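# Wheel cart through door, load paper, park in bay

## Task

Get the utility cart through the self-closing door into the next room and leave it in the yellow bay so that every one of its four wheels is within the taped outline and none sits on the tape; the case of copy paper has to finish in the cart's top tray with no part overhanging a tray edge; the door must be closed when you finish; one robot or both may do the work, and any robot that tips over or ends up leaning means failure.

## Robot and tools

Robots: r1 and r2 are identical Hello Robot Stretch 4 units, about 1.6 m tall. Each has an omni-wheel base (rim within 0.23 m of the base origin), a lift on a mast, and one arm that telescopes forward and ends in a wrist (yaw, pitch, roll) and a two-finger gripper. Each robot reports only in its own frames, so their positions relative to each other come only from camera images, lidar_m and wrist_depth_mm.

Frames: base frame has its origin on the floor under the base centre, x forward, y left, z up, in metres. hand_pose (a point between the open fingertips) is printed in that frame and may be a little off. The odometry frame is the base frame where the robot began the scene; base_odometry counts wheel turns only, so slip shows as travel. Heading is in rad, left positive, -3.142 to 3.142.

move: one action. Arguments r1 and r2 each hold that robot's part; a robot left out gets nothing new. Always pass blocking: false (true or omitted is refused); the call returns in about half a second while motion continues. cameras is a list of names (r1_head_camera, r1_head_left_camera, r1_head_right_camera, r1_wrist_camera, the r2 equivalents, or "all"); [] shows none. Inside a robot's part:
- base: relative offsets from where the base last reported itself, not poses. translate_m (forward +, -2 to 2 m), strafe_m (left +, -2 to 2 m), rotate_rad (counter-clockwise +, -3.2 to 3.2). translate_m and strafe_m may be combined for a straight diagonal drive; rotate_rad must go alone.
- joints: absolute targets by name. lift_m 0 to 1.2; arm_m 0 to 0.55 (extension); wrist_yaw_rad -1.134 to 4.276 (0 ahead, + left, 3.14 stowed back); wrist_pitch_rad -1.117 to 4.259 (0 level, 1.57 pointing down); wrist_roll_rad -1.117 to 4.259 (+ clockwise seen from behind); gripper_m -0.038 to 0.141, the fingertip gap in metres, reading off by up to 0.015. Targets past range are clipped and flagged; other bad values are refused, and unknown keys make the call invalid.
- pace: "slow", "default", "fast" or "max" (base 0.1/0.3/0.4/0.6 m/s and 1/2/3/4 rad/s; lift 0.15 to 0.5 m/s; arm 0.1 to 0.7 m/s). A high lift slows the base, down to 0.3 m/s and 1 rad/s at 1.2 m. speeds sets per-joint top speeds instead (not the gripper).
- contact_limits: 0 (gentlest) to 1 for arm_m, lift_m, translate_m, strafe_m, rotate_rad, placed next to the matching command; default 0.5. A base limit persists until the next base command. Even at 0 the arm needs 15 to 40 N to stop; for a soft touch aim 1 to 3 mm beyond contact. When lifting a load, keep lift_m's limit at 0.15 or more for 1 kg, 0.3 or more for 2 kg.
- end_of_arm: "enable_torque" alone, to revive wrist or gripper motors that shut off.
A new move overrides only the targets it names; other motions continue. A move with no action returns full state, all images and the scene number.

wait(seconds 0 to 10, cameras): lets the scene run and returns state; it ends early once any robot with a running move comes to rest. wait(0) shows an "earlier move" line.
stop(cameras): brakes every running motion and returns when all are still; braked parts may keep pressing. It also re-brakes slack wheels; a "stop:" line tells whether they hold.
zoom_image(camera, region [x0,y0,x1,y1] in pixels, top-left origin, at most 504x504): closer look at a camera from the newest images.
finished_scene(scene): ends the current scene by its number; irreversible, and running moves are cut off. The goal must hold without the robots.

Results: the "move" line gives each robot's outcome ("done" or its worst status). Statuses: moving, done (wheels turned as commanded, slip included), off_target (may still push), contact_stop (held back, that part goes slack), time_out (after 14 s, target dropped), limit_stop_at_own_body, limit_stop_at_tilt (lean over 6 degrees; lift, arm and wheels go slack), torque_fault (a wrist or gripper motor is limp). A robot under "as last shown" was not commanded. on_its_own reports unrequested behaviour such as slack joints, drifting wheels, or servo_current outside rest range (pushing or loaded). lidar_m: 12 ranges in metres, 30-degree sectors starting straight ahead and going counter-clockwise (4th left, 7th back, 10th right); "-" is nothing seen or closer than 0.25 m; it misses glass and thin legs. wrist_depth_mm: 7x7 grid, 100 to 2000 mm, "-" unknown. turned_by_wheels vs turned_by_imu differing by over 0.1 rad in one move means a hit or slip. base_tilt is in degrees (forward, right) with a fixed error of up to 3. motor_effort is percent of maximum with peak in brackets.

Order and cautions: an unforced stop, refusal, or limit shown in a result prevents the rest of that reply's move, wait and finished_scene calls. Thinking time lets the scene keep running. Robots do not coordinate; equal commands can differ by about 3 cm per metre, which strains a shared load and can topple a robot. Never let robot bases or grippers press on each other; a hard press fails the scene. To grip, command at least 0.015 below the object's width (about 0.06 below resists tugging); -0.02 or less closes fully behind a handle. Open the fingers before turning base or wrist while they clamp a fixed rim. Avoid self-collision: gripper over the base with lift below about 0.2 (0.45 pointing down), tilting or rolling while folded back, or yaw plus pitch below about -1.1. Do not drive, turn or stop briskly with over 1 kg held and arm_m above 0.2. Avoid drops, slams, hard hits on fixed or heavy things, and anything falling far. A loose object may occasionally be nudged by something.

Each tool is called after "Request:" as name([rows], argument=value, ...), one row to a line, values as JSON.

## Session

Request:
move()

Scene clock: 0.00 s.
r1.base_odometry: x=+0.000 y=+0.000 heading=+0.000
r1.turned_by_wheels: +0.000
r1.turned_by_imu: +0.000
r1.base_tilt: forward=-1.6 right=+1.3
r1.lidar_m: 1.92 2.25 3.81 1.93 0.97 0.84 0.83 0.93 0.77 0.76 0.93 1.59
r1.base_status: not commanded
r1.joint_positions: lift_m=+0.127 arm_m=+0.000 wrist_yaw_rad=+3.089 wrist_pitch_rad=+0.002 wrist_roll_rad=+0.000 gripper_m=+0.056
r1.joint_status: not commanded
r1.measured_speeds: all 0
r1.motor_effort: lift_m=+20 arm_m=-4 wheel_0=+0 wheel_1=+1 wheel_2=+1
r1.servo_current: wrist_yaw_rad=39 wrist_pitch_rad=46 wrist_roll_rad=65 gripper_m=39
r1.hand_pose: x=-0.1125 y=+0.1024 z=+0.3046 quat_wxyz=(+0.026, -0.001, +0.000, +1.000) (m; r1's base frame)
r1.wrist_depth_mm: 137 138 - - - - - / 113 139 - - - - - / 117 140 224 - - - - / 137 161 - - - - - / - - - - - - - / - - 191 - 187 - - / 842 759 750 788 788 732 768
r2.base_odometry: x=+0.000 y=+0.000 heading=+0.000
r2.turned_by_wheels: +0.000
r2.turned_by_imu: +0.000
r2.base_tilt: forward=-0.6 right=+0.1
r2.lidar_m: 2.02 1.45 1.40 1.49 2.01 2.22 2.34 3.17 1.60 3.62 2.59 2.46
r2.base_status: not commanded
r2.joint_positions: lift_m=+0.295 arm_m=+0.000 wrist_yaw_rad=+3.133 wrist_pitch_rad=+0.002 wrist_roll_rad=+0.000 gripper_m=+0.056
r2.joint_status: not commanded
r2.measured_speeds: all 0
r2.motor_effort: lift_m=+18 arm_m=-4 wheel_0=+0 wheel_1=-1 wheel_2=+0
r2.servo_current: wrist_yaw_rad=46 wrist_pitch_rad=39 wrist_roll_rad=46 gripper_m=59
r2.hand_pose: x=-0.1167 y=+0.0898 z=+0.4727 quat_wxyz=(+0.004, -0.001, +0.000, +1.000) (m; r2's base frame)
r2.wrist_depth_mm: - 140 - - - - - / - 126 150 - - - - / - 130 185 - - - - / 144 143 272 - - - - / 229 - - - - - - / 226 1576 196 1576 190 1618 1464 / 226 1060 1138 - - 1025 1060
pictures: r1_head_camera, r1_head_left_camera, r1_head_right_camera, r1_wrist_camera, r2_head_camera, r2_head_left_camera, r2_head_right_camera, r2_wrist_camera
Images, in order (width x height): r1_head_camera 420x560, r1_head_left_camera 420x672, r1_head_right_camera 420x672, r1_wrist_camera 616x392, r2_head_camera 420x560, r2_head_left_camera 420x672, r2_head_right_camera 420x672, r2_wrist_camera 616x392.

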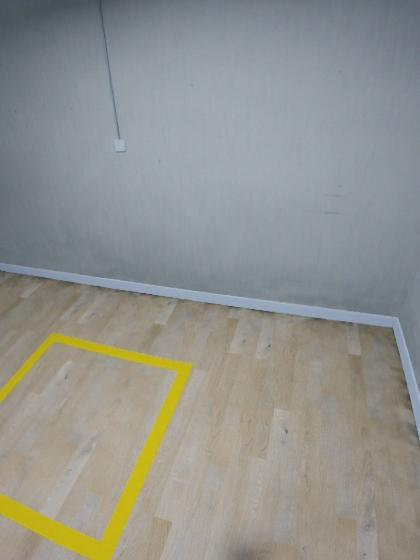

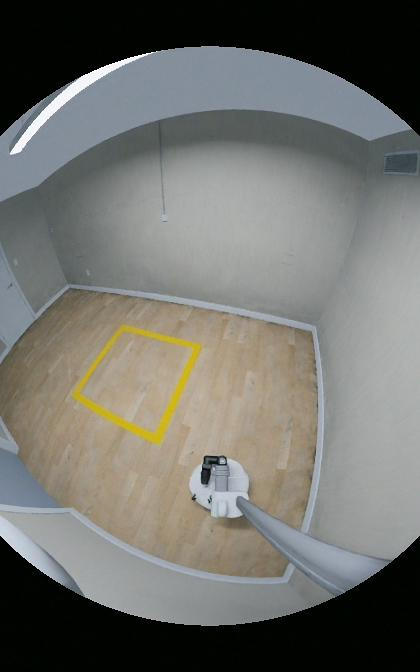

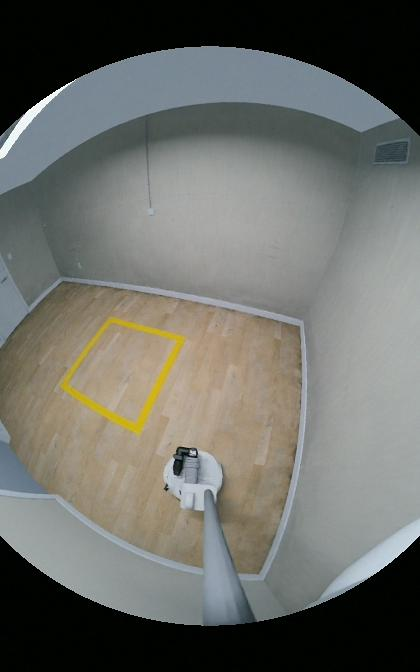

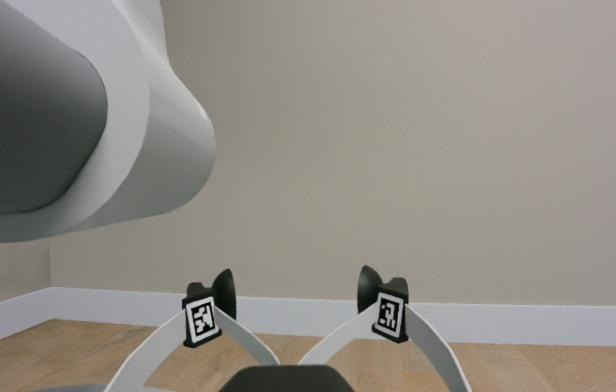

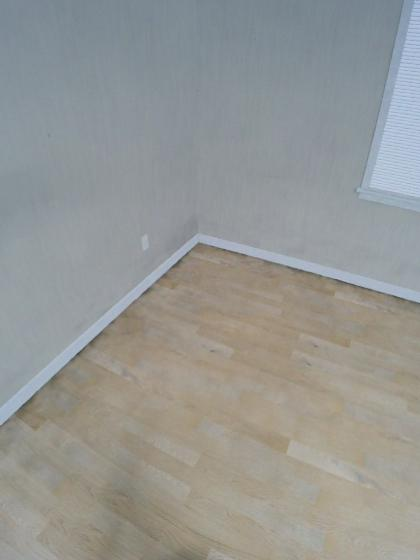

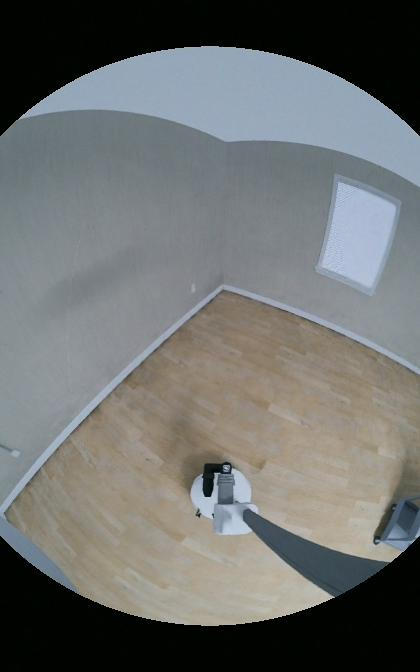

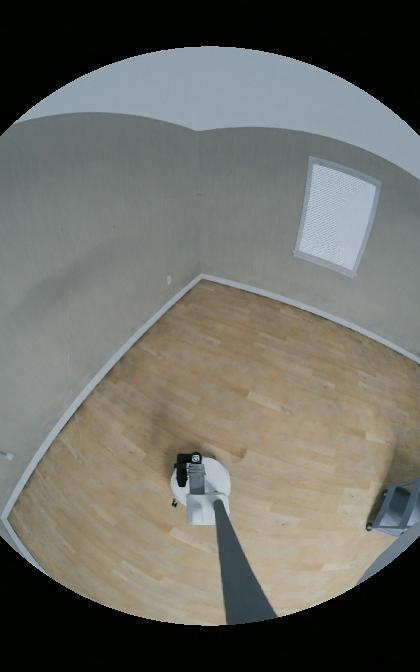

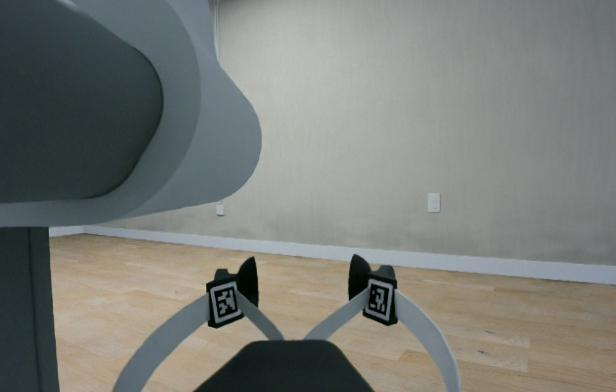

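Request:
move(blocking=false, r1={"base":{"rotate_rad":1.0}}, r2={"base":{"rotate_rad":-1.6}})

Request:
wait(seconds=3)

Request:
move(blocking=false, cameras=["all"])

Scene clock: 3.83 s.
move: r1 moving; r2 moving
r1.base_odometry: x=+0.000 y=+0.000 heading=+0.252
r1.turned_by_wheels: +0.252
r1.turned_by_imu: +0.252
r1.base_tilt: forward=-1.6 right=+1.2
r1.lidar_m: 1.98 2.71 3.66 1.25 0.89 0.80 0.87 0.80 0.77 0.82 1.11 1.92
r1.base_status: rotate_rad moving
r1.joint_positions: lift_m=+0.127 arm_m=+0.000 wrist_yaw_rad=+3.089 wrist_pitch_rad=+0.002 wrist_roll_rad=+0.000 gripper_m=+0.056
r1.joint_status: not commanded
r1.measured_speeds: translate_m=-0.001 strafe_m=-0.001 rotate_rad=+0.980 lift_m=+0.000 arm_m=+0.000 wrist_yaw_rad=+0.000 wrist_pitch_rad=+0.000 wrist_roll_rad=+0.000
r1.motor_effort: lift_m=+20(20) arm_m=-4(4) wheel_0=-8(9) wheel_1=-6(9) wheel_2=-7(7)
r1.servo_current: wrist_yaw_rad=59(59) wrist_pitch_rad=39(46) wrist_roll_rad=46(59) gripper_m=39(39)
r1.hand_pose: x=-0.1125 y=+0.1024 z=+0.3046 quat_wxyz=(+0.026, -0.001, +0.000, +1.000) (m; r1's base frame)
r1.wrist_depth_mm: 136 138 - - - - - / 113 139 - - - - - / 114 139 226 - - - - / 137 162 - - - - - / - - - - - - - / - 1060 190 - 187 - - / 778 750 750 798 750 699 732
r2.base_odometry: x=+0.000 y=+0.000 heading=-0.252
r2.turned_by_wheels: -0.252
r2.turned_by_imu: -0.244
r2.base_tilt: forward=-0.7 right=+0.1
r2.lidar_m: 2.52 1.62 1.40 1.40 1.67 2.23 2.24 2.64 1.59 1.63 2.93 2.49
r2.base_status: rotate_rad moving
r2.joint_positions: lift_m=+0.295 arm_m=+0.000 wrist_yaw_rad=+3.133 wrist_pitch_rad=+0.002 wrist_roll_rad=+0.000 gripper_m=+0.056
r2.joint_status: not commanded
r2.measured_speeds: translate_m=+0.000 strafe_m=+0.000 rotate_rad=-0.974 lift_m=+0.000 arm_m=+0.000 wrist_yaw_rad=+0.000 wrist_pitch_rad=+0.000 wrist_roll_rad=+0.000
r2.motor_effort: lift_m=+18(18) arm_m=-4(4) wheel_0=+8(9) wheel_1=+8(10) wheel_2=+9(11)
r2.servo_current: wrist_yaw_rad=33(52) wrist_pitch_rad=39(46) wrist_roll_rad=52(52) gripper_m=39(59)
r2.hand_pose: x=-0.1167 y=+0.0898 z=+0.4727 quat_wxyz=(+0.004, -0.001, +0.000, +1.000) (m; r2's base frame)
r2.wrist_depth_mm: - 141 - - - - - / - 127 150 - - - - / - 130 184 - - - - / 144 143 272 - - - - / 229 - - - - - - / 227 1576 196 1576 190 1661 1464 / 226 1060 1138 - - 1060 1060
pictures: none

Scene clock: 5.03 s.
earlier move: r1 done; r2 moving
r1.base_odometry: x=+0.000 y=+0.000 heading=+1.000
r1.turned_by_wheels: +0.748
r1.turned_by_imu: +0.752
r1.base_tilt: forward=-1.6 right=+1.3
r1.lidar_m: 3.50 2.14 1.03 0.85 0.84 0.96 0.78 0.77 0.89 1.49 1.92 2.16
r1.base_status: done
r1.joint_positions: lift_m=+0.127 arm_m=+0.000 wrist_yaw_rad=+3.089 wrist_pitch_rad=+0.002 wrist_roll_rad=+0.000 gripper_m=+0.056
r1.joint_status: not commanded
r1.measured_speeds: all 0
r1.motor_effort: lift_m=+20(20) arm_m=-4(4) wheel_0=-3(10) wheel_1=-1(9) wheel_2=-1(8)
r1.servo_current: wrist_yaw_rad=59(59) wrist_pitch_rad=46(52) wrist_roll_rad=65(65) gripper_m=39(46)
r1.hand_pose: x=-0.1125 y=+0.1024 z=+0.3046 quat_wxyz=(+0.026, -0.001, +0.000, +1.000) (m; r1's base frame)
r1.wrist_depth_mm: 136 138 - - - - - / 113 139 - - - - - / 117 140 229 - - - - / 137 162 - - - - - / - - - - - - - / - - 191 - 187 - - / 741 163 750 798 798 778 759
r2.base_odometry: x=+0.000 y=+0.000 heading=-1.592
r2.turned_by_wheels: -1.340
r2.turned_by_imu: -1.304
r2.base_tilt: forward=-0.7 right=+0.1
r2.lidar_m: 3.63 2.61 2.45 2.08 1.47 1.39 1.49 2.02 2.23 2.31 3.16 1.60
r2.base_status: rotate_rad moving
r2.joint_positions: lift_m=+0.295 arm_m=+0.000 wrist_yaw_rad=+3.133 wrist_pitch_rad=+0.002 wrist_roll_rad=+0.000 gripper_m=+0.056
r2.joint_status: not commanded
r2.measured_speeds: translate_m=+0.000 strafe_m=+0.001 rotate_rad=-0.201 lift_m=+0.000 arm_m=+0.000 wrist_yaw_rad=+0.000 wrist_pitch_rad=+0.000 wrist_roll_rad=+0.000
r2.motor_effort: lift_m=+18(18) arm_m=-4(4) wheel_0=+5(11) wheel_1=+3(11) wheel_2=+5(11)
r2.servo_current: wrist_yaw_rad=39(59) wrist_pitch_rad=33(46) wrist_roll_rad=46(52) gripper_m=46(59)
r2.hand_pose: x=-0.1167 y=+0.0898 z=+0.4727 quat_wxyz=(+0.004, -0.001, +0.000, +1.000) (m; r2's base frame)
r2.wrist_depth_mm: - 140 - - - - - / - 127 142 - - - - / - 129 185 - - - - / 144 143 228 - - - - / 229 - - - - - - / 228 1576 196 1308 190 - - / 227 1060 1160 - - 1025 1060
wait: 1.20 of 3 s (r1 has come to rest)
pictures: none

Scene clock: 5.03 s.
earlier move: r2 moving
r1.base_odometry: x=+0.000 y=+0.000 heading=+1.000
r1.turned_by_wheels: +0.000
r1.turned_by_imu: +0.000
r1.base_tilt: forward=-1.6 right=+1.3
r1.lidar_m: 3.50 2.14 1.03 0.85 0.84 0.96 0.78 0.77 0.89 1.49 1.92 2.16
r1.base_status: done
r1.joint_positions: lift_m=+0.127 arm_m=+0.000 wrist_yaw_rad=+3.089 wrist_pitch_rad=+0.002 wrist_roll_rad=+0.000 gripper_m=+0.056
r1.joint_status: not commanded
r1.measured_speeds: all 0
r1.motor_effort: lift_m=+20(20) arm_m=-4(4) wheel_0=-3(10) wheel_1=-1(9) wheel_2=-1(8)
r1.servo_current: wrist_yaw_rad=59(59) wrist_pitch_rad=46(52) wrist_roll_rad=65(65) gripper_m=39(46)
r1.hand_pose: x=-0.1125 y=+0.1024 z=+0.3046 quat_wxyz=(+0.026, -0.001, +0.000, +1.000) (m; r1's base frame)
r1.wrist_depth_mm: 136 138 - - - - - / 113 139 - - - - - / 117 140 229 - - - - / 137 162 - - - - - / - - - - - - - / - - 191 - 187 - - / 741 163 750 798 798 778 759
r2.base_odometry: x=+0.000 y=+0.000 heading=-1.592
r2.turned_by_wheels: +0.000
r2.turned_by_imu: +0.000
r2.base_tilt: forward=-0.7 right=+0.1
r2.lidar_m: 3.63 2.61 2.45 2.08 1.47 1.39 1.49 2.02 2.23 2.31 3.16 1.60
r2.base_status: rotate_rad moving
r2.joint_positions: lift_m=+0.295 arm_m=+0.000 wrist_yaw_rad=+3.133 wrist_pitch_rad=+0.002 wrist_roll_rad=+0.000 gripper_m=+0.056
r2.joint_status: not commanded
r2.measured_speeds: translate_m=+0.000 strafe_m=+0.001 rotate_rad=-0.201 lift_m=+0.000 arm_m=+0.000 wrist_yaw_rad=+0.000 wrist_pitch_rad=+0.000 wrist_roll_rad=+0.000
r2.motor_effort: lift_m=+18(18) arm_m=-4(4) wheel_0=+5(11) wheel_1=+3(11) wheel_2=+5(11)
r2.servo_current: wrist_yaw_rad=39(59) wrist_pitch_rad=33(46) wrist_roll_rad=46(52) gripper_m=46(59)
r2.hand_pose: x=-0.1167 y=+0.0898 z=+0.4727 quat_wxyz=(+0.004, -0.001, +0.000, +1.000) (m; r2's base frame)
r2.wrist_depth_mm: - 140 - - - - - / - 127 142 - - - - / - 129 185 - - - - / 144 143 228 - - - - / 229 - - - - - - / 228 1576 196 1308 190 - - / 227 1060 1160 - - 1025 1060
pictures: r1_head_camera, r1_head_left_camera, r1_head_right_camera, r1_wrist_camera, r2_head_camera, r2_head_left_camera, r2_head_right_camera, r2_wrist_camera
Images, in order (width x height): r1_head_camera 420x560, r1_head_left_camera 420x672, r1_head_right_camera 420x672, r1_wrist_camera 616x392, r2_head_camera 420x560, r2_head_left_camera 420x672, r2_head_right_camera 420x672, r2_wrist_camera 616x392.

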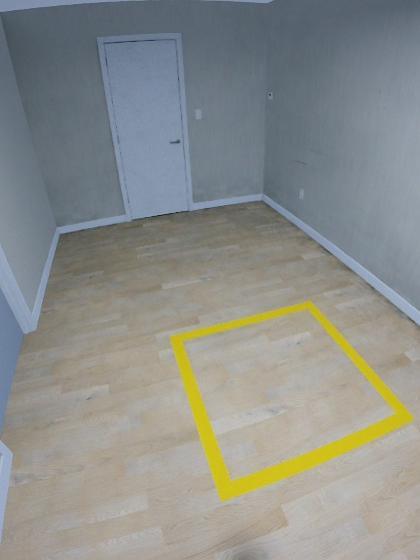

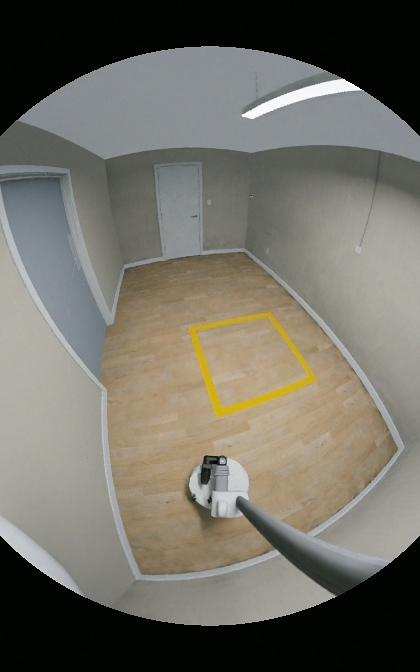

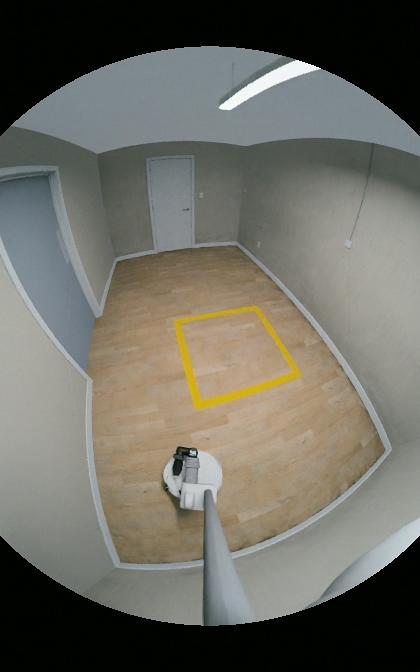

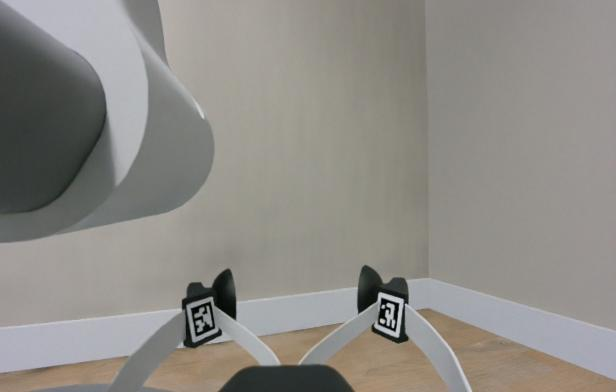

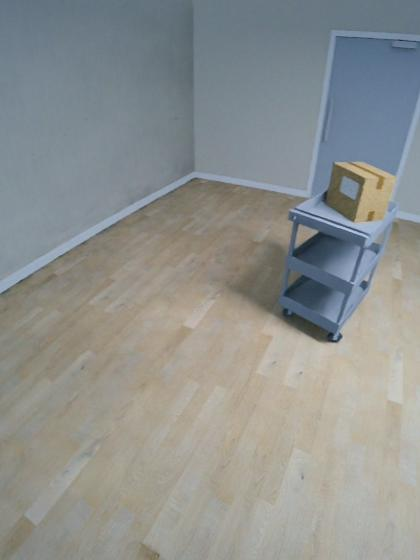

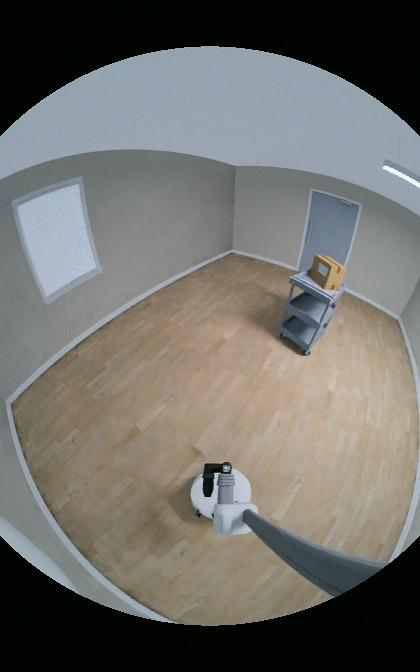

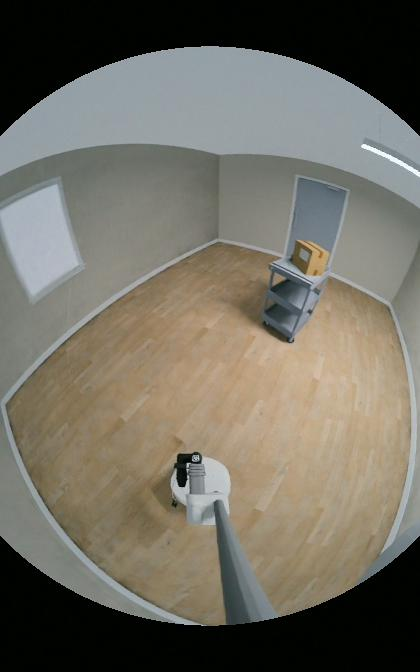

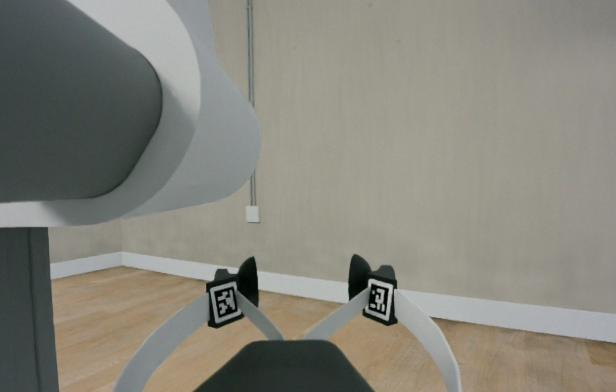

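Request:
zoom_image(camera="r2_head_camera", region=[250, 20, 420, 350])

Request:
zoom_image(camera="r1_head_left_camera", region=[0, 130, 140, 400])

Scaled by 1.527 from the camera's 420x560 image, which has a finer 1200x1600 frame.

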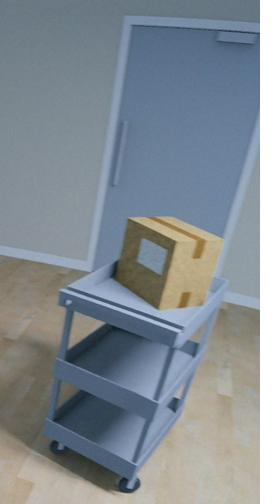

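Scaled by 1.867 from the camera's 420x672 image, which has a finer 600x960 frame.

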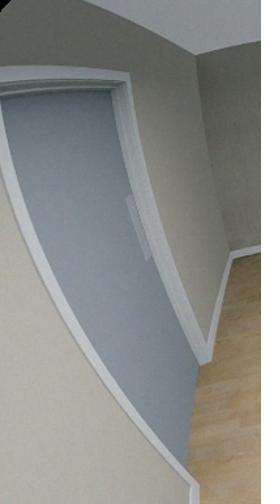

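Request:
move(blocking=false, r1={"base":{"rotate_rad":0.31}}, r2={"base":{"rotate_rad":-0.43}})

Request:
wait(seconds=1.5)

Request:
wait(seconds=1, cameras=["r1_head_camera","r1_head_left_camera","r2_head_camera","r2_head_right_camera"])

Scene clock: 30.23 s.
earlier move: r2 done
move: r1 moving; r2 moving
r1.base_odometry: x=+0.000 y=+0.000 heading=+1.229
r1.turned_by_wheels: +0.229
r1.turned_by_imu: +0.230
r1.base_tilt: forward=-1.6 right=+1.3
r1.lidar_m: 3.90 1.33 0.88 0.83 0.84 0.83 0.78 0.78 1.02 1.93 1.97 2.49
r1.base_status: rotate_rad moving
r1.joint_positions: lift_m=+0.127 arm_m=+0.000 wrist_yaw_rad=+3.089 wrist_pitch_rad=+0.002 wrist_roll_rad=+0.000 gripper_m=+0.056
r1.joint_status: not commanded
r1.measured_speeds: translate_m=+0.001 strafe_m=-0.001 rotate_rad=+0.598 lift_m=+0.000 arm_m=+0.000 wrist_yaw_rad=+0.000 wrist_pitch_rad=+0.000 wrist_roll_rad=+0.000
r1.motor_effort: lift_m=+20(20) arm_m=-4(4) wheel_0=-4(8) wheel_1=-4(8) wheel_2=-2(7)
r1.servo_current: wrist_yaw_rad=33(59) wrist_pitch_rad=39(46) wrist_roll_rad=46(65) gripper_m=46(46)
r1.hand_pose: x=-0.1125 y=+0.1024 z=+0.3046 quat_wxyz=(+0.026, -0.001, +0.000, +1.000) (m; r1's base frame)
r1.wrist_depth_mm: 136 139 - - - - - / 113 139 - - - - - / 118 140 229 - - - - / 137 162 - - - - - / - - - - - - - / - - 190 - 188 - - / 788 163 759 153 788 778 778
r2.base_odometry: x=+0.000 y=+0.000 heading=-1.849
r2.turned_by_wheels: -0.257
r2.turned_by_imu: -0.250
r2.base_tilt: forward=-0.6 right=+0.1
r2.lidar_m: 1.64 2.94 2.49 2.51 1.66 1.40 1.38 1.64 2.21 2.23 2.59 1.62
r2.base_status: rotate_rad moving
r2.joint_positions: lift_m=+0.295 arm_m=+0.000 wrist_yaw_rad=+3.133 wrist_pitch_rad=+0.002 wrist_roll_rad=+0.000 gripper_m=+0.056
r2.joint_status: not commanded
r2.measured_speeds: translate_m=+0.001 strafe_m=+0.000 rotate_rad=-0.904 lift_m=+0.000 arm_m=+0.000 wrist_yaw_rad=+0.000 wrist_pitch_rad=+0.000 wrist_roll_rad=+0.000
r2.motor_effort: lift_m=+18(18) arm_m=-4(4) wheel_0=+6(13) wheel_1=+8(10) wheel_2=+8(10)
r2.servo_current: wrist_yaw_rad=52(59) wrist_pitch_rad=39(46) wrist_roll_rad=52(59) gripper_m=46(52)
r2.hand_pose: x=-0.1167 y=+0.0898 z=+0.4727 quat_wxyz=(+0.004, -0.001, +0.000, +1.000) (m; r2's base frame)
r2.wrist_depth_mm: - 141 - - - - - / - 126 142 - - - - / - 130 185 - - - - / 144 143 207 - - - - / 229 - - - - - - / 228 1576 195 1308 190 - - / 226 1078 1138 - - 1025 1060
pictures: none

Scene clock: 30.80 s.
earlier move: r1 done; r2 moving
r1.base_odometry: x=+0.000 y=+0.000 heading=+1.309
r1.turned_by_wheels: +0.080
r1.turned_by_imu: +0.081
r1.base_tilt: forward=-1.6 right=+1.3
r1.lidar_m: 3.64 1.24 0.88 0.83 0.90 0.82 0.76 0.82 1.11 1.93 1.97 2.68
r1.base_status: done
r1.joint_positions: lift_m=+0.127 arm_m=+0.000 wrist_yaw_rad=+3.089 wrist_pitch_rad=+0.002 wrist_roll_rad=+0.000 gripper_m=+0.056
r1.joint_status: not commanded
r1.measured_speeds: all 0
r1.motor_effort: lift_m=+20(20) arm_m=-4(4) wheel_0=-3(8) wheel_1=-1(8) wheel_2=-2(7)
r1.servo_current: wrist_yaw_rad=33(59) wrist_pitch_rad=39(46) wrist_roll_rad=52(65) gripper_m=46(46)
r1.hand_pose: x=-0.1125 y=+0.1024 z=+0.3046 quat_wxyz=(+0.026, -0.001, +0.000, +1.000) (m; r1's base frame)
r1.wrist_depth_mm: 136 138 - - - - - / 113 139 - - - - - / 118 139 229 - - - - / 137 162 - - - - - / - - - - - - - / - - 191 - 187 - - / 798 707 759 143 788 778 809
r2.base_odometry: x=+0.000 y=+0.000 heading=-2.028
r2.turned_by_wheels: -0.179
r2.turned_by_imu: -0.175
r2.base_tilt: forward=-0.7 right=+0.0
r2.lidar_m: 1.61 3.32 2.54 2.47 1.90 1.43 1.41 1.51 2.18 2.23 2.38 3.46
r2.base_status: rotate_rad moving
r2.joint_positions: lift_m=+0.295 arm_m=+0.000 wrist_yaw_rad=+3.133 wrist_pitch_rad=+0.002 wrist_roll_rad=+0.000 gripper_m=+0.056
r2.joint_status: not commanded
r2.measured_speeds: all 0
r2.motor_effort: lift_m=+18(18) arm_m=-4(4) wheel_0=+4(13) wheel_1=+2(10) wheel_2=+3(10)
r2.servo_current: wrist_yaw_rad=46(59) wrist_pitch_rad=39(46) wrist_roll_rad=52(59) gripper_m=52(52)
r2.hand_pose: x=-0.1167 y=+0.0898 z=+0.4727 quat_wxyz=(+0.004, -0.001, +0.000, +1.000) (m; r2's base frame)
r2.wrist_depth_mm: - 141 - - - - - / - 126 141 - - - - / - 130 185 - - - - / 144 143 207 - - - - / 220 - - - - - - / 220 1430 192 171 190 - 1336 / 226 1078 1160 - - 1042 1078
wait: 0.57 of 1.5 s (r1 has come to rest)
pictures: none

Scene clock: 30.97 s.
earlier move: r2 done
r1.base_odometry: x=+0.000 y=+0.000 heading=+1.309
r1.turned_by_wheels: +0.000
r1.turned_by_imu: +0.000
r1.base_tilt: forward=-1.6 right=+1.3
r1.lidar_m: 3.65 1.24 0.86 0.83 0.90 0.81 0.74 0.79 1.12 1.92 2.02 2.70
r1.base_status: done
r1.joint_positions: lift_m=+0.127 arm_m=+0.000 wrist_yaw_rad=+3.089 wrist_pitch_rad=+0.002 wrist_roll_rad=+0.000 gripper_m=+0.056
r1.joint_status: not commanded
r1.measured_speeds: all 0
r1.motor_effort: lift_m=+20(20) arm_m=-4(4) wheel_0=-4(8) wheel_1=-2(8) wheel_2=-2(7)
r1.servo_current: wrist_yaw_rad=65(65) wrist_pitch_rad=39(52) wrist_roll_rad=52(65) gripper_m=39(46)
r1.hand_pose: x=-0.1125 y=+0.1024 z=+0.3046 quat_wxyz=(+0.026, -0.001, +0.000, +1.000) (m; r1's base frame)
r1.wrist_depth_mm: 136 138 - - - - - / 113 139 - - - - - / 118 140 229 - - - - / 137 162 - - - - - / - - - - - - - / - - 191 - 187 - - / 798 707 759 142 798 788 820
r2.base_odometry: x=+0.000 y=+0.000 heading=-2.028
r2.turned_by_wheels: +0.000
r2.turned_by_imu: +0.000
r2.base_tilt: forward=-0.6 right=+0.1
r2.lidar_m: 1.59 3.32 2.52 2.48 1.91 1.45 1.40 1.51 2.18 2.22 2.39 3.43
r2.base_status: done
r2.joint_positions: lift_m=+0.295 arm_m=+0.000 wrist_yaw_rad=+3.133 wrist_pitch_rad=+0.002 wrist_roll_rad=+0.000 gripper_m=+0.056
r2.joint_status: not commanded
r2.measured_speeds: all 0
r2.motor_effort: lift_m=+18(18) arm_m=-4(4) wheel_0=+3(13) wheel_1=+2(10) wheel_2=+3(10)
r2.servo_current: wrist_yaw_rad=52(59) wrist_pitch_rad=39(46) wrist_roll_rad=46(59) gripper_m=46(52)
r2.hand_pose: x=-0.1167 y=+0.0898 z=+0.4727 quat_wxyz=(+0.004, -0.001, +0.000, +1.000) (m; r2's base frame)
r2.wrist_depth_mm: - 141 - - - - - / - 126 142 - - - - / - 129 185 - - - - / 144 143 207 - - - - / 219 - - - - - - / 220 1430 192 171 190 - 1308 / 226 1060 1160 - - 1025 1078
wait: 0.17 of 1 s (r2 has come to rest)
pictures: r1_head_camera, r1_head_left_camera, r2_head_camera, r2_head_right_camera
Images, in order (width x height): r1_head_camera 420x560, r1_head_left_camera 420x672, r2_head_camera 420x560, r2_head_right_camera 420x672.

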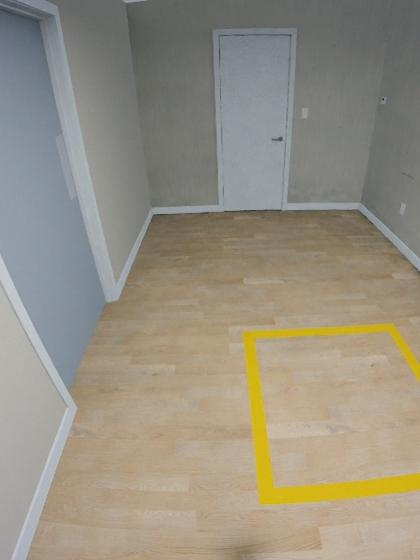

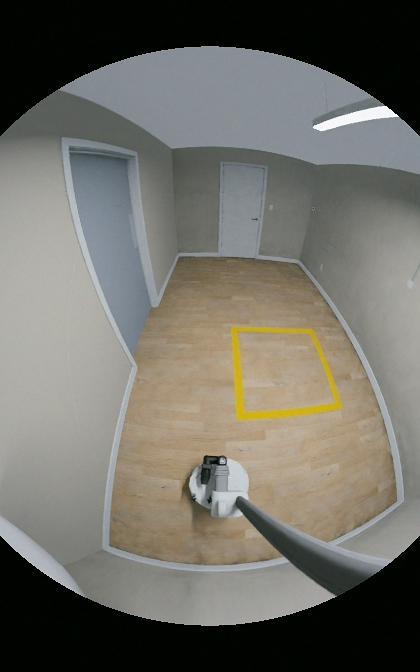

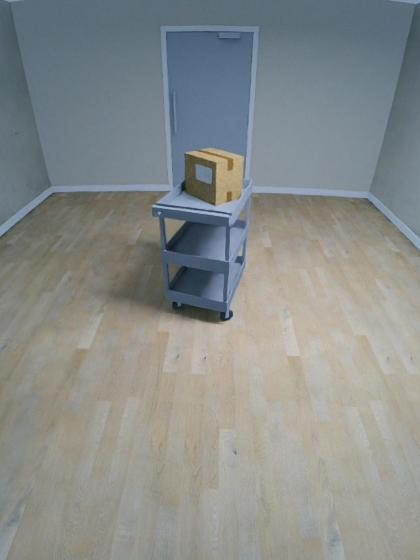

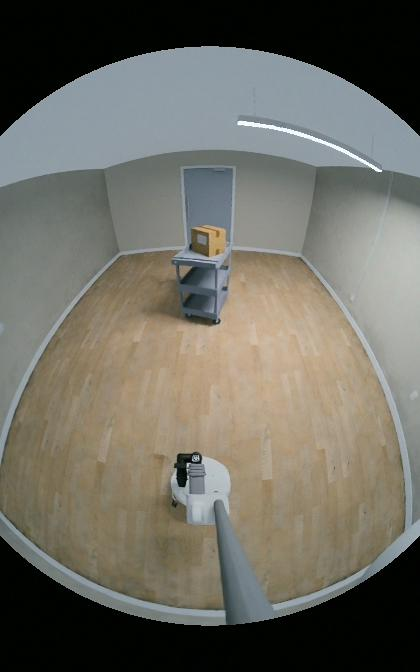

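Request:
move(blocking=false, r1={"base":{"translate_m":1.6}}, r2={"base":{"translate_m":0.55},"joints":{"lift_m":0.85,"wrist_yaw_rad":0.0,"gripper_m":0.12}})

Request:
wait(seconds=10, cameras=[])

Request:
wait(seconds=4)

Request:
wait(seconds=3)

Request:
move(blocking=false, r1={"base":{"rotate_rad":1.57}}, cameras=["r1_head_camera"])

Request:
wait(seconds=3)

Request:
wait(seconds=0.3, cameras=["r1_head_camera","r1_head_left_camera","r2_head_camera","r2_wrist_camera","r2_head_right_camera"])

Scene clock: 57.87 s.
move: r1 moving; r2 moving
r1.base_odometry: x=+0.008 y=+0.030 heading=+1.309
r1.turned_by_wheels: +0.000
r1.turned_by_imu: +0.000
r1.base_tilt: forward=-1.6 right=+1.2
r1.lidar_m: 3.64 1.26 0.87 0.82 0.87 0.85 0.81 0.84 1.15 1.89 2.01 2.70
r1.base_status: translate_m moving
r1.joint_positions: lift_m=+0.127 arm_m=+0.000 wrist_yaw_rad=+3.089 wrist_pitch_rad=+0.002 wrist_roll_rad=+0.000 gripper_m=+0.056
r1.joint_status: not commanded
r1.measured_speeds: translate_m=+0.123 strafe_m=+0.000 rotate_rad=-0.001 lift_m=+0.000 arm_m=+0.000 wrist_yaw_rad=+0.000 wrist_pitch_rad=+0.000 wrist_roll_rad=+0.000
r1.motor_effort: lift_m=+20(20) arm_m=-4(4) wheel_0=+6(8) wheel_1=+3(6) wheel_2=-8(10)
r1.servo_current: wrist_yaw_rad=46(59) wrist_pitch_rad=33(46) wrist_roll_rad=52(52) gripper_m=39(46)
r1.hand_pose: x=-0.1125 y=+0.1024 z=+0.3046 quat_wxyz=(+0.026, -0.001, +0.000, +1.000) (m; r1's base frame)
r1.wrist_depth_mm: 136 138 - - - - - / 113 138 - - - - - / 114 139 225 - - - - / 137 160 - - - - - / - - - - - - - / - - 190 - 187 - - / 798 715 759 798 788 788 809
r2.base_odometry: x=-0.014 y=-0.028 heading=-2.028
r2.turned_by_wheels: +0.000
r2.turned_by_imu: +0.001
r2.base_tilt: forward=-0.6 right=+0.1
r2.lidar_m: 1.56 3.30 2.56 2.48 1.95 1.47 1.43 1.55 2.26 2.21 2.38 3.50
r2.base_status: translate_m moving
r2.joint_positions: lift_m=+0.333 arm_m=+0.000 wrist_yaw_rad=+2.571 wrist_pitch_rad=+0.002 wrist_roll_rad=+0.000 gripper_m=+0.075
r2.joint_status: lift_m moving; wrist_yaw_rad moving; gripper_m moving
r2.measured_speeds: translate_m=+0.121 strafe_m=+0.001 rotate_rad=+0.000 lift_m=+0.146 arm_m=+0.000 wrist_yaw_rad=-1.737 wrist_pitch_rad=+0.000 wrist_roll_rad=+0.000
r2.motor_effort: lift_m=+22(26) arm_m=-4(4) wheel_0=+6(11) wheel_1=+8(8) wheel_2=-13(13)
r2.servo_current: wrist_yaw_rad=72(176) wrist_pitch_rad=33(46) wrist_roll_rad=52(59) gripper_m=98(98)
r2.hand_pose: x=-0.0245 y=+0.2294 z=+0.5104 quat_wxyz=(+0.282, -0.001, +0.000, +0.960) (m; r2's base frame)
r2.wrist_depth_mm: - - - - - - - / - - - - - - - / 265 - - - - - - / - - - - - - - / - - - - 228 - - / - - 190 1499 190 1708 1499 / 1182 1118 1205 - 1205 1098 1118
pictures: none

Scene clock: 60.70 s.
earlier move: r1 moving; r2 done
r1.base_odometry: x=+0.212 y=+0.793 heading=+1.309
r1.turned_by_wheels: +0.000
r1.turned_by_imu: +0.000
r1.base_tilt: forward=-1.6 right=+1.3
r1.lidar_m: 3.08 1.37 0.99 0.84 0.90 1.23 1.58 1.63 2.00 1.89 1.99 2.69
r1.base_status: translate_m moving
r1.joint_positions: lift_m=+0.127 arm_m=+0.000 wrist_yaw_rad=+3.089 wrist_pitch_rad=+0.002 wrist_roll_rad=+0.000 gripper_m=+0.056
r1.joint_status: not commanded
r1.measured_speeds: translate_m=+0.299 strafe_m=-0.001 rotate_rad=-0.003 lift_m=+0.000 arm_m=+0.000 wrist_yaw_rad=+0.000 wrist_pitch_rad=+0.000 wrist_roll_rad=+0.000
r1.motor_effort: lift_m=+20(20) arm_m=-4(4) wheel_0=+3(9) wheel_1=+5(9) wheel_2=-6(10)
r1.servo_current: wrist_yaw_rad=52(65) wrist_pitch_rad=39(52) wrist_roll_rad=59(78) gripper_m=39(52)
r1.hand_pose: x=-0.1125 y=+0.1024 z=+0.3046 quat_wxyz=(+0.026, -0.001, +0.000, +1.000) (m; r1's base frame)
r1.wrist_depth_mm: 136 138 - - - - - / 113 139 - - - - - / 116 139 224 - - - - / 137 162 - - - - - / - - - - - - - / 1182 1182 194 1182 188 1160 960 / 842 768 750 798 788 768 820
r2.base_odometry: x=-0.243 y=-0.493 heading=-2.028
r2.turned_by_wheels: +0.000
r2.turned_by_imu: +0.001
r2.base_tilt: forward=-0.7 right=+0.1
r2.lidar_m: 1.05 3.26 2.52 2.44 2.59 2.01 1.95 2.07 2.32 2.26 2.41 3.53
r2.base_status: done
r2.joint_positions: lift_m=+0.850 arm_m=+0.000 wrist_yaw_rad=+0.003 wrist_pitch_rad=+0.002 wrist_roll_rad=+0.000 gripper_m=+0.120
r2.joint_status: all done
r2.measured_speeds: all 0
r2.motor_effort: lift_m=+21(27) arm_m=-4(4) wheel_0=+3(11) wheel_1=+2(9) wheel_2=-3(14)
r2.servo_current: wrist_yaw_rad=52(176) wrist_pitch_rad=39(46) wrist_roll_rad=52(65) gripper_m=52(111)
r2.hand_pose: x=+0.4596 y=-0.0866 z=+1.0275 quat_wxyz=(+1.000, +0.000, +0.001, +0.001) (m; r2's base frame)
r2.wrist_depth_mm: - - - - - - - / - - - - - - - / - - - - - - - / - - - 1281 - - - / - - - 1182 1205 - - / - - 197 866 193 - - / - - - - - - -
wait: 2.83 of 10 s (r2 has come to rest)
pictures: none
No camera images: "cameras" was empty.

Scene clock: 64.20 s.
earlier move: r1 done
r1.base_odometry: x=+0.414 y=+1.546 heading=+1.309
r1.turned_by_wheels: +0.000
r1.turned_by_imu: +0.000
r1.base_tilt: forward=-1.6 right=+1.3
r1.lidar_m: 2.31 1.29 0.99 0.94 0.99 1.26 2.36 2.50 2.02 1.88 1.97 2.45
r1.base_status: done
r1.joint_positions: lift_m=+0.127 arm_m=+0.000 wrist_yaw_rad=+3.089 wrist_pitch_rad=+0.002 wrist_roll_rad=+0.000 gripper_m=+0.056
r1.joint_status: not commanded
r1.measured_speeds: all 0
r1.motor_effort: lift_m=+20(20) arm_m=-4(4) wheel_0=+1(9) wheel_1=+1(9) wheel_2=+0(10)
r1.servo_current: wrist_yaw_rad=52(72) wrist_pitch_rad=39(52) wrist_roll_rad=59(78) gripper_m=39(52)
r1.hand_pose: x=-0.1125 y=+0.1024 z=+0.3046 quat_wxyz=(+0.026, -0.001, +0.000, +1.000) (m; r1's base frame)
r1.wrist_depth_mm: 137 139 - - - - - / 113 139 - - - - - / 118 139 274 - - - - / 137 161 - - - - - / 1983 - - - - - - / 1205 1308 194 1205 187 1160 976 / 854 750 750 809 798 778 820
r2.base_odometry: x=-0.243 y=-0.493 heading=-2.028
r2.turned_by_wheels: +0.000
r2.turned_by_imu: +0.000
r2.base_tilt: forward=-0.6 right=+0.0
r2.lidar_m: 1.06 3.28 2.52 2.42 2.62 1.99 1.95 2.12 2.31 2.25 2.45 3.53
r2.base_status: done
r2.joint_positions: lift_m=+0.850 arm_m=+0.000 wrist_yaw_rad=+0.003 wrist_pitch_rad=+0.002 wrist_roll_rad=+0.000 gripper_m=+0.120
r2.joint_status: all done
r2.measured_speeds: all 0
r2.motor_effort: lift_m=+21(27) arm_m=-4(4) wheel_0=+3(11) wheel_1=+2(9) wheel_2=-3(14)
r2.servo_current: wrist_yaw_rad=46(176) wrist_pitch_rad=39(46) wrist_roll_rad=46(65) gripper_m=52(111)
r2.hand_pose: x=+0.4596 y=-0.0866 z=+1.0275 quat_wxyz=(+1.000, +0.000, +0.001, +0.001) (m; r2's base frame)
r2.wrist_depth_mm: - - - - - - - / - - - - - - - / - - - - - - - / - - - 1308 - - - / - - - 1205 1205 - - / - - 198 866 193 - - / - - - - - - -
wait: 3.50 of 4 s (r1 has come to rest)
pictures: none

Scene clock: 67.20 s.
r1.base_odometry: x=+0.414 y=+1.546 heading=+1.309
r1.turned_by_wheels: +0.000
r1.turned_by_imu: +0.000
r1.base_tilt: forward=-1.6 right=+1.3
r1.lidar_m: 2.32 1.30 1.01 0.93 1.00 1.23 2.35 2.49 2.02 1.90 1.96 2.43
r1.base_status: done
r1.joint_positions: lift_m=+0.127 arm_m=+0.000 wrist_yaw_rad=+3.089 wrist_pitch_rad=+0.002 wrist_roll_rad=+0.000 gripper_m=+0.056
r1.joint_status: not commanded
r1.measured_speeds: all 0
r1.motor_effort: lift_m=+20(20) arm_m=-4(4) wheel_0=+1(9) wheel_1=+1(9) wheel_2=+0(10)
r1.servo_current: wrist_yaw_rad=46(72) wrist_pitch_rad=39(52) wrist_roll_rad=52(78) gripper_m=39(52)
r1.hand_pose: x=-0.1125 y=+0.1024 z=+0.3046 quat_wxyz=(+0.026, -0.001, +0.000, +1.000) (m; r1's base frame)
r1.wrist_depth_mm: 136 139 - - - - - / 113 139 - - - - - / 118 140 272 - - - - / 137 161 - - - - - / 1983 - - - - - - / 1182 1336 194 1182 188 1138 976 / 831 759 750 809 778 778 820
r2.base_odometry: x=-0.243 y=-0.493 heading=-2.028
r2.turned_by_wheels: +0.000
r2.turned_by_imu: +0.000
r2.base_tilt: forward=-0.7 right=+0.0
r2.lidar_m: 1.04 3.28 2.55 2.45 2.59 2.02 1.96 2.11 2.34 2.27 2.42 3.54
r2.base_status: done
r2.joint_positions: lift_m=+0.850 arm_m=+0.000 wrist_yaw_rad=+0.003 wrist_pitch_rad=+0.002 wrist_roll_rad=+0.000 gripper_m=+0.120
r2.joint_status: all done
r2.measured_speeds: all 0
r2.motor_effort: lift_m=+21(27) arm_m=-4(4) wheel_0=+3(11) wheel_1=+3(9) wheel_2=-4(14)
r2.servo_current: wrist_yaw_rad=46(176) wrist_pitch_rad=46(46) wrist_roll_rad=46(65) gripper_m=52(111)
r2.hand_pose: x=+0.4596 y=-0.0866 z=+1.0275 quat_wxyz=(+1.000, +0.000, +0.001, +0.001) (m; r2's base frame)
r2.wrist_depth_mm: - - - - - - - / - - - - - - - / - - - - - - - / - - - 1308 - - - / - - - 1182 1229 - - / - - 198 854 193 - - / - - - - - - -
wait: 3.00 s; at rest by 0.27 s
pictures: none

Scene clock: 67.70 s.
move: r1 moving
r1.base_odometry: x=+0.414 y=+1.546 heading=+1.561
r1.turned_by_wheels: +0.252
r1.turned_by_imu: +0.252
r1.base_tilt: forward=-1.6 right=+1.3
r1.lidar_m: 1.89 1.05 0.95 0.94 1.02 1.69 2.36 2.25 1.92 1.93 2.18 2.32
r1.base_status: rotate_rad moving
r1.joint_positions: lift_m=+0.127 arm_m=+0.000 wrist_yaw_rad=+3.089 wrist_pitch_rad=+0.002 wrist_roll_rad=+0.000 gripper_m=+0.056
r1.joint_status: not commanded
r1.measured_speeds: translate_m=+0.000 strafe_m=+0.000 rotate_rad=+0.970 lift_m=+0.000 arm_m=+0.000 wrist_yaw_rad=+0.000 wrist_pitch_rad=+0.000 wrist_roll_rad=+0.000
r1.motor_effort: lift_m=+20(20) arm_m=-4(4) wheel_0=-7(9) wheel_1=-7(7) wheel_2=-7(8)
r1.servo_current: wrist_yaw_rad=59(59) wrist_pitch_rad=46(46) wrist_roll_rad=59(59) gripper_m=46(46)
r1.hand_pose: x=-0.1125 y=+0.1024 z=+0.3046 quat_wxyz=(+0.026, -0.001, +0.000, +1.000) (m; r1's base frame)
r1.wrist_depth_mm: 136 138 - - - - - / 113 139 - - - - - / 118 139 273 - - - - / 137 162 - - - - - / 1921 - - - - - - / 1281 1182 194 1182 187 1160 1098 / 854 741 707 798 788 768 820
r2: as last shown
r2.base_tilt: forward=-0.7 right=+0.1
r2.lidar_m: 1.06 3.28 2.54 2.45 2.58 2.02 1.95 2.12 2.32 2.27 2.45 3.51
r2.motor_effort: lift_m=+21(21) arm_m=-4(4) wheel_0=+3(3) wheel_1=+2(3) wheel_2=-3(4)
r2.servo_current: wrist_yaw_rad=59(59) wrist_pitch_rad=46(46) wrist_roll_rad=46(52) gripper_m=59(59)
r2.wrist_depth_mm: - - - - - - - / - - - - - - - / - - - - - - - / - - - 1281 - - - / - - - 1205 1229 - - / - - 198 866 193 - - / - - - - - - -
pictures: r1_head_camera
Images, in order (width x height): r1_head_camera 420x560.

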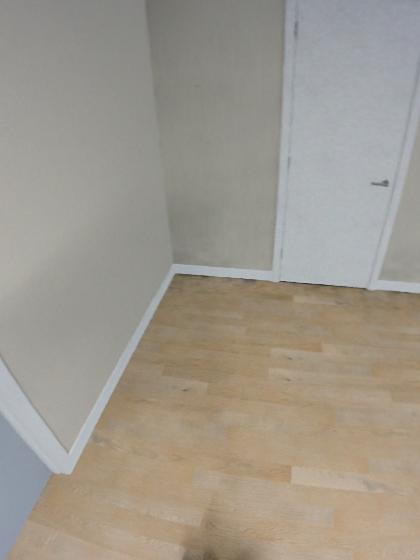

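Scene clock: 69.27 s.
earlier move: r1 done
r1.base_odometry: x=+0.414 y=+1.546 heading=+2.879
r1.turned_by_wheels: +1.318
r1.turned_by_imu: +1.325
r1.base_tilt: forward=-1.6 right=+1.3
r1.lidar_m: 0.94 1.00 1.24 2.37 2.43 2.00 1.89 1.98 2.45 2.31 1.30 1.01
r1.base_status: done
r1.joint_positions: lift_m=+0.127 arm_m=+0.000 wrist_yaw_rad=+3.089 wrist_pitch_rad=+0.002 wrist_roll_rad=+0.000 gripper_m=+0.056
r1.joint_status: not commanded
r1.measured_speeds: all 0
r1.motor_effort: lift_m=+20(20) arm_m=-4(4) wheel_0=-3(9) wheel_1=+0(8) wheel_2=-2(8)
r1.servo_current: wrist_yaw_rad=52(65) wrist_pitch_rad=33(52) wrist_roll_rad=46(72) gripper_m=39(52)
r1.hand_pose: x=-0.1125 y=+0.1024 z=+0.3046 quat_wxyz=(+0.026, -0.001, +0.000, +1.000) (m; r1's base frame)
r1.wrist_depth_mm: 136 138 - - - - - / 113 139 - - - - - / 118 140 272 - - - - / 137 162 - - - - - / 1618 - 1983 - - - - / 1182 1205 193 1205 187 1182 1118 / 854 732 741 798 798 778 820
r2.base_odometry: x=-0.243 y=-0.493 heading=-2.028
r2.turned_by_wheels: +0.000
r2.turned_by_imu: +0.000
r2.base_tilt: forward=-0.7 right=+0.1
r2.lidar_m: 1.07 3.28 2.54 2.44 2.61 2.01 1.95 2.09 2.32 2.25 2.42 3.51
r2.base_status: not commanded
r2.joint_positions: lift_m=+0.850 arm_m=+0.000 wrist_yaw_rad=+0.003 wrist_pitch_rad=+0.002 wrist_roll_rad=+0.000 gripper_m=+0.120
r2.joint_status: not commanded
r2.measured_speeds: all 0
r2.motor_effort: lift_m=+21(21) arm_m=-4(4) wheel_0=+3(3) wheel_1=+2(3) wheel_2=-3(4)
r2.servo_current: wrist_yaw_rad=39(59) wrist_pitch_rad=46(46) wrist_roll_rad=52(59) gripper_m=52(59)
r2.hand_pose: x=+0.4596 y=-0.0866 z=+1.0275 quat_wxyz=(+1.000, +0.000, +0.001, +0.001) (m; r2's base frame)
r2.wrist_depth_mm: - - - - - - - / - - - - - - - / - - - - - - - / - - - 1308 - - - / - - - 1205 1205 - - / - - 198 854 192 - - / - - - - - - -
wait: 1.57 of 3 s (r1 has come to rest)
pictures: none

Scene clock: 69.57 s.
r1.base_odometry: x=+0.414 y=+1.546 heading=+2.879
r1.turned_by_wheels: +0.000
r1.turned_by_imu: +0.000
r1.base_tilt: forward=-1.6 right=+1.2
r1.lidar_m: 0.94 0.99 1.23 2.36 2.44 1.97 1.89 2.00 2.46 2.36 1.29 0.99
r1.base_status: done
r1.joint_positions: lift_m=+0.127 arm_m=+0.000 wrist_yaw_rad=+3.089 wrist_pitch_rad=+0.002 wrist_roll_rad=+0.000 gripper_m=+0.056
r1.joint_status: not commanded
r1.measured_speeds: all 0
r1.motor_effort: lift_m=+20(20) arm_m=-4(4) wheel_0=-3(9) wheel_1=-1(8) wheel_2=-2(8)
r1.servo_current: wrist_yaw_rad=52(65) wrist_pitch_rad=39(52) wrist_roll_rad=39(72) gripper_m=39(52)
r1.hand_pose: x=-0.1125 y=+0.1024 z=+0.3046 quat_wxyz=(+0.026, -0.001, +0.000, +1.000) (m; r1's base frame)
r1.wrist_depth_mm: 136 138 - - - - - / 113 139 - - - - - / 118 140 272 - - - - / 137 162 - - - - - / 1661 - 1983 - - - - / 1160 1160 194 1182 187 1138 1138 / 854 741 759 798 788 778 820
r2.base_odometry: x=-0.243 y=-0.493 heading=-2.028
r2.turned_by_wheels: +0.000
r2.turned_by_imu: +0.000
r2.base_tilt: forward=-0.7 right=+0.0
r2.lidar_m: 1.06 3.30 2.54 2.45 2.58 2.01 1.96 2.08 2.33 2.26 2.41 3.54
r2.base_status: not commanded
r2.joint_positions: lift_m=+0.850 arm_m=+0.000 wrist_yaw_rad=+0.003 wrist_pitch_rad=+0.002 wrist_roll_rad=+0.000 gripper_m=+0.120
r2.joint_status: not commanded
r2.measured_speeds: all 0
r2.motor_effort: lift_m=+21(21) arm_m=-4(4) wheel_0=+3(3) wheel_1=+3(3) wheel_2=-3(4)
r2.servo_current: wrist_yaw_rad=46(59) wrist_pitch_rad=39(46) wrist_roll_rad=46(59) gripper_m=52(59)
r2.hand_pose: x=+0.4596 y=-0.0866 z=+1.0275 quat_wxyz=(+1.000, +0.000, +0.001, +0.001) (m; r2's base frame)
r2.wrist_depth_mm: - - - - - - - / - - - - - - - / - - - - - - - / - - - 1308 - - - / - - - 1205 1205 - - / - - 198 854 193 - - / - - - - - - -
wait: 0.30 s; at rest by 0.27 s
pictures: r1_head_camera, r1_head_left_camera, r2_head_camera, r2_head_right_camera, r2_wrist_camera
Images, in order (width x height): r1_head_camera 420x560, r1_head_left_camera 420x672, r2_head_camera 420x560, r2_head_right_camera 420x672, r2_wrist_camera 616x392.

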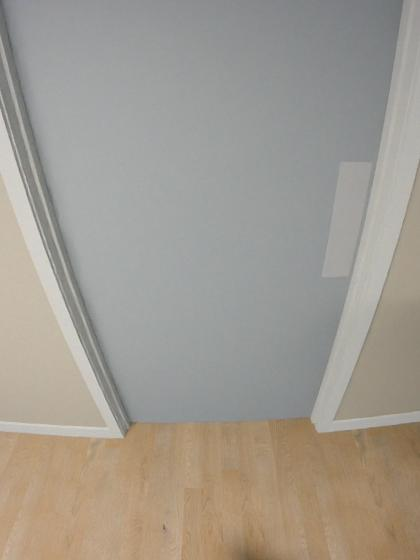

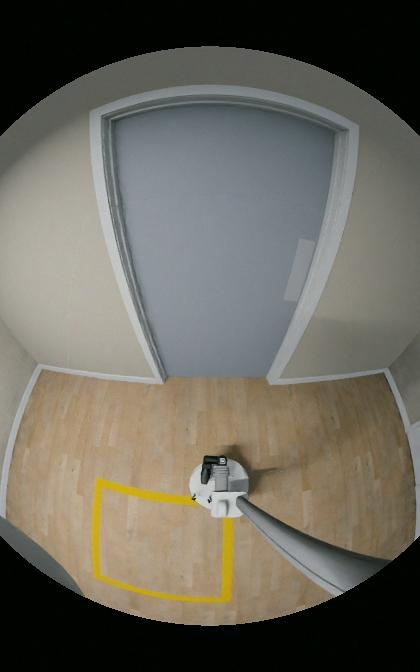

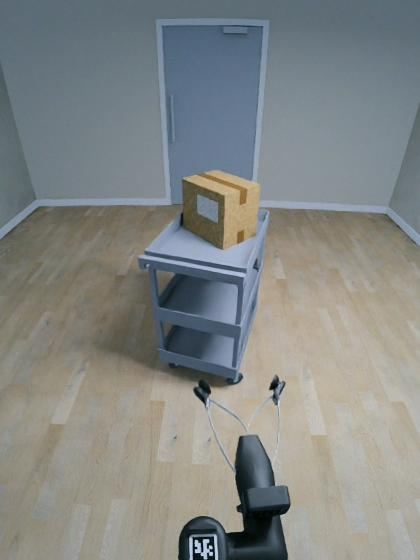

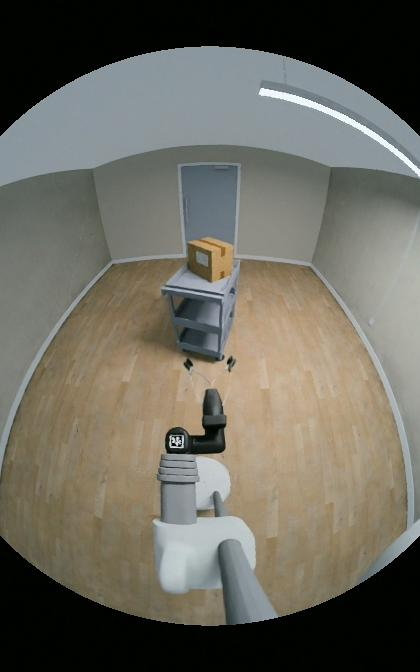

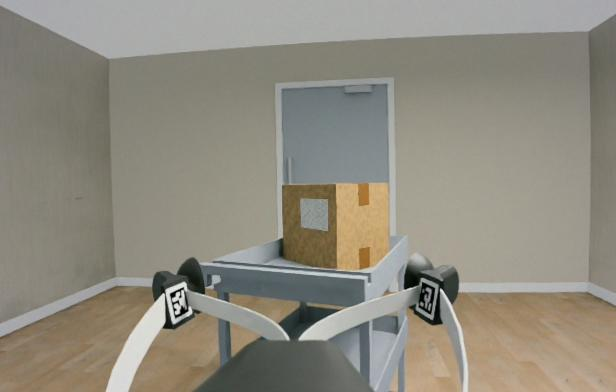

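Request:
zoom_image(camera="r2_head_camera", region=[125, 150, 285, 400])

Request:
zoom_image(camera="r2_wrist_camera", region=[180, 160, 440, 392])

Scaled by 2.016 from the camera's 420x560 image, which has a finer 1200x1600 frame.

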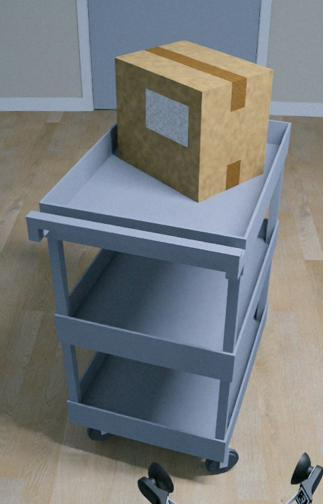

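Scaled by 1.938.

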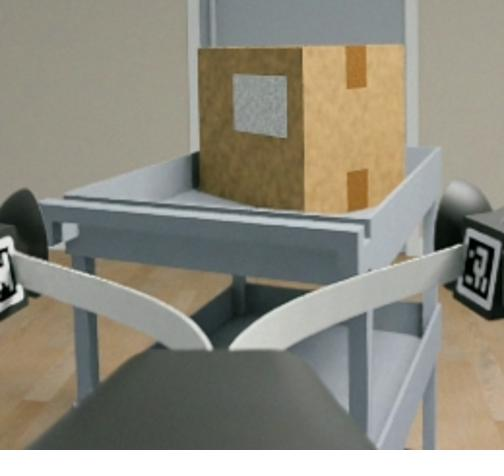

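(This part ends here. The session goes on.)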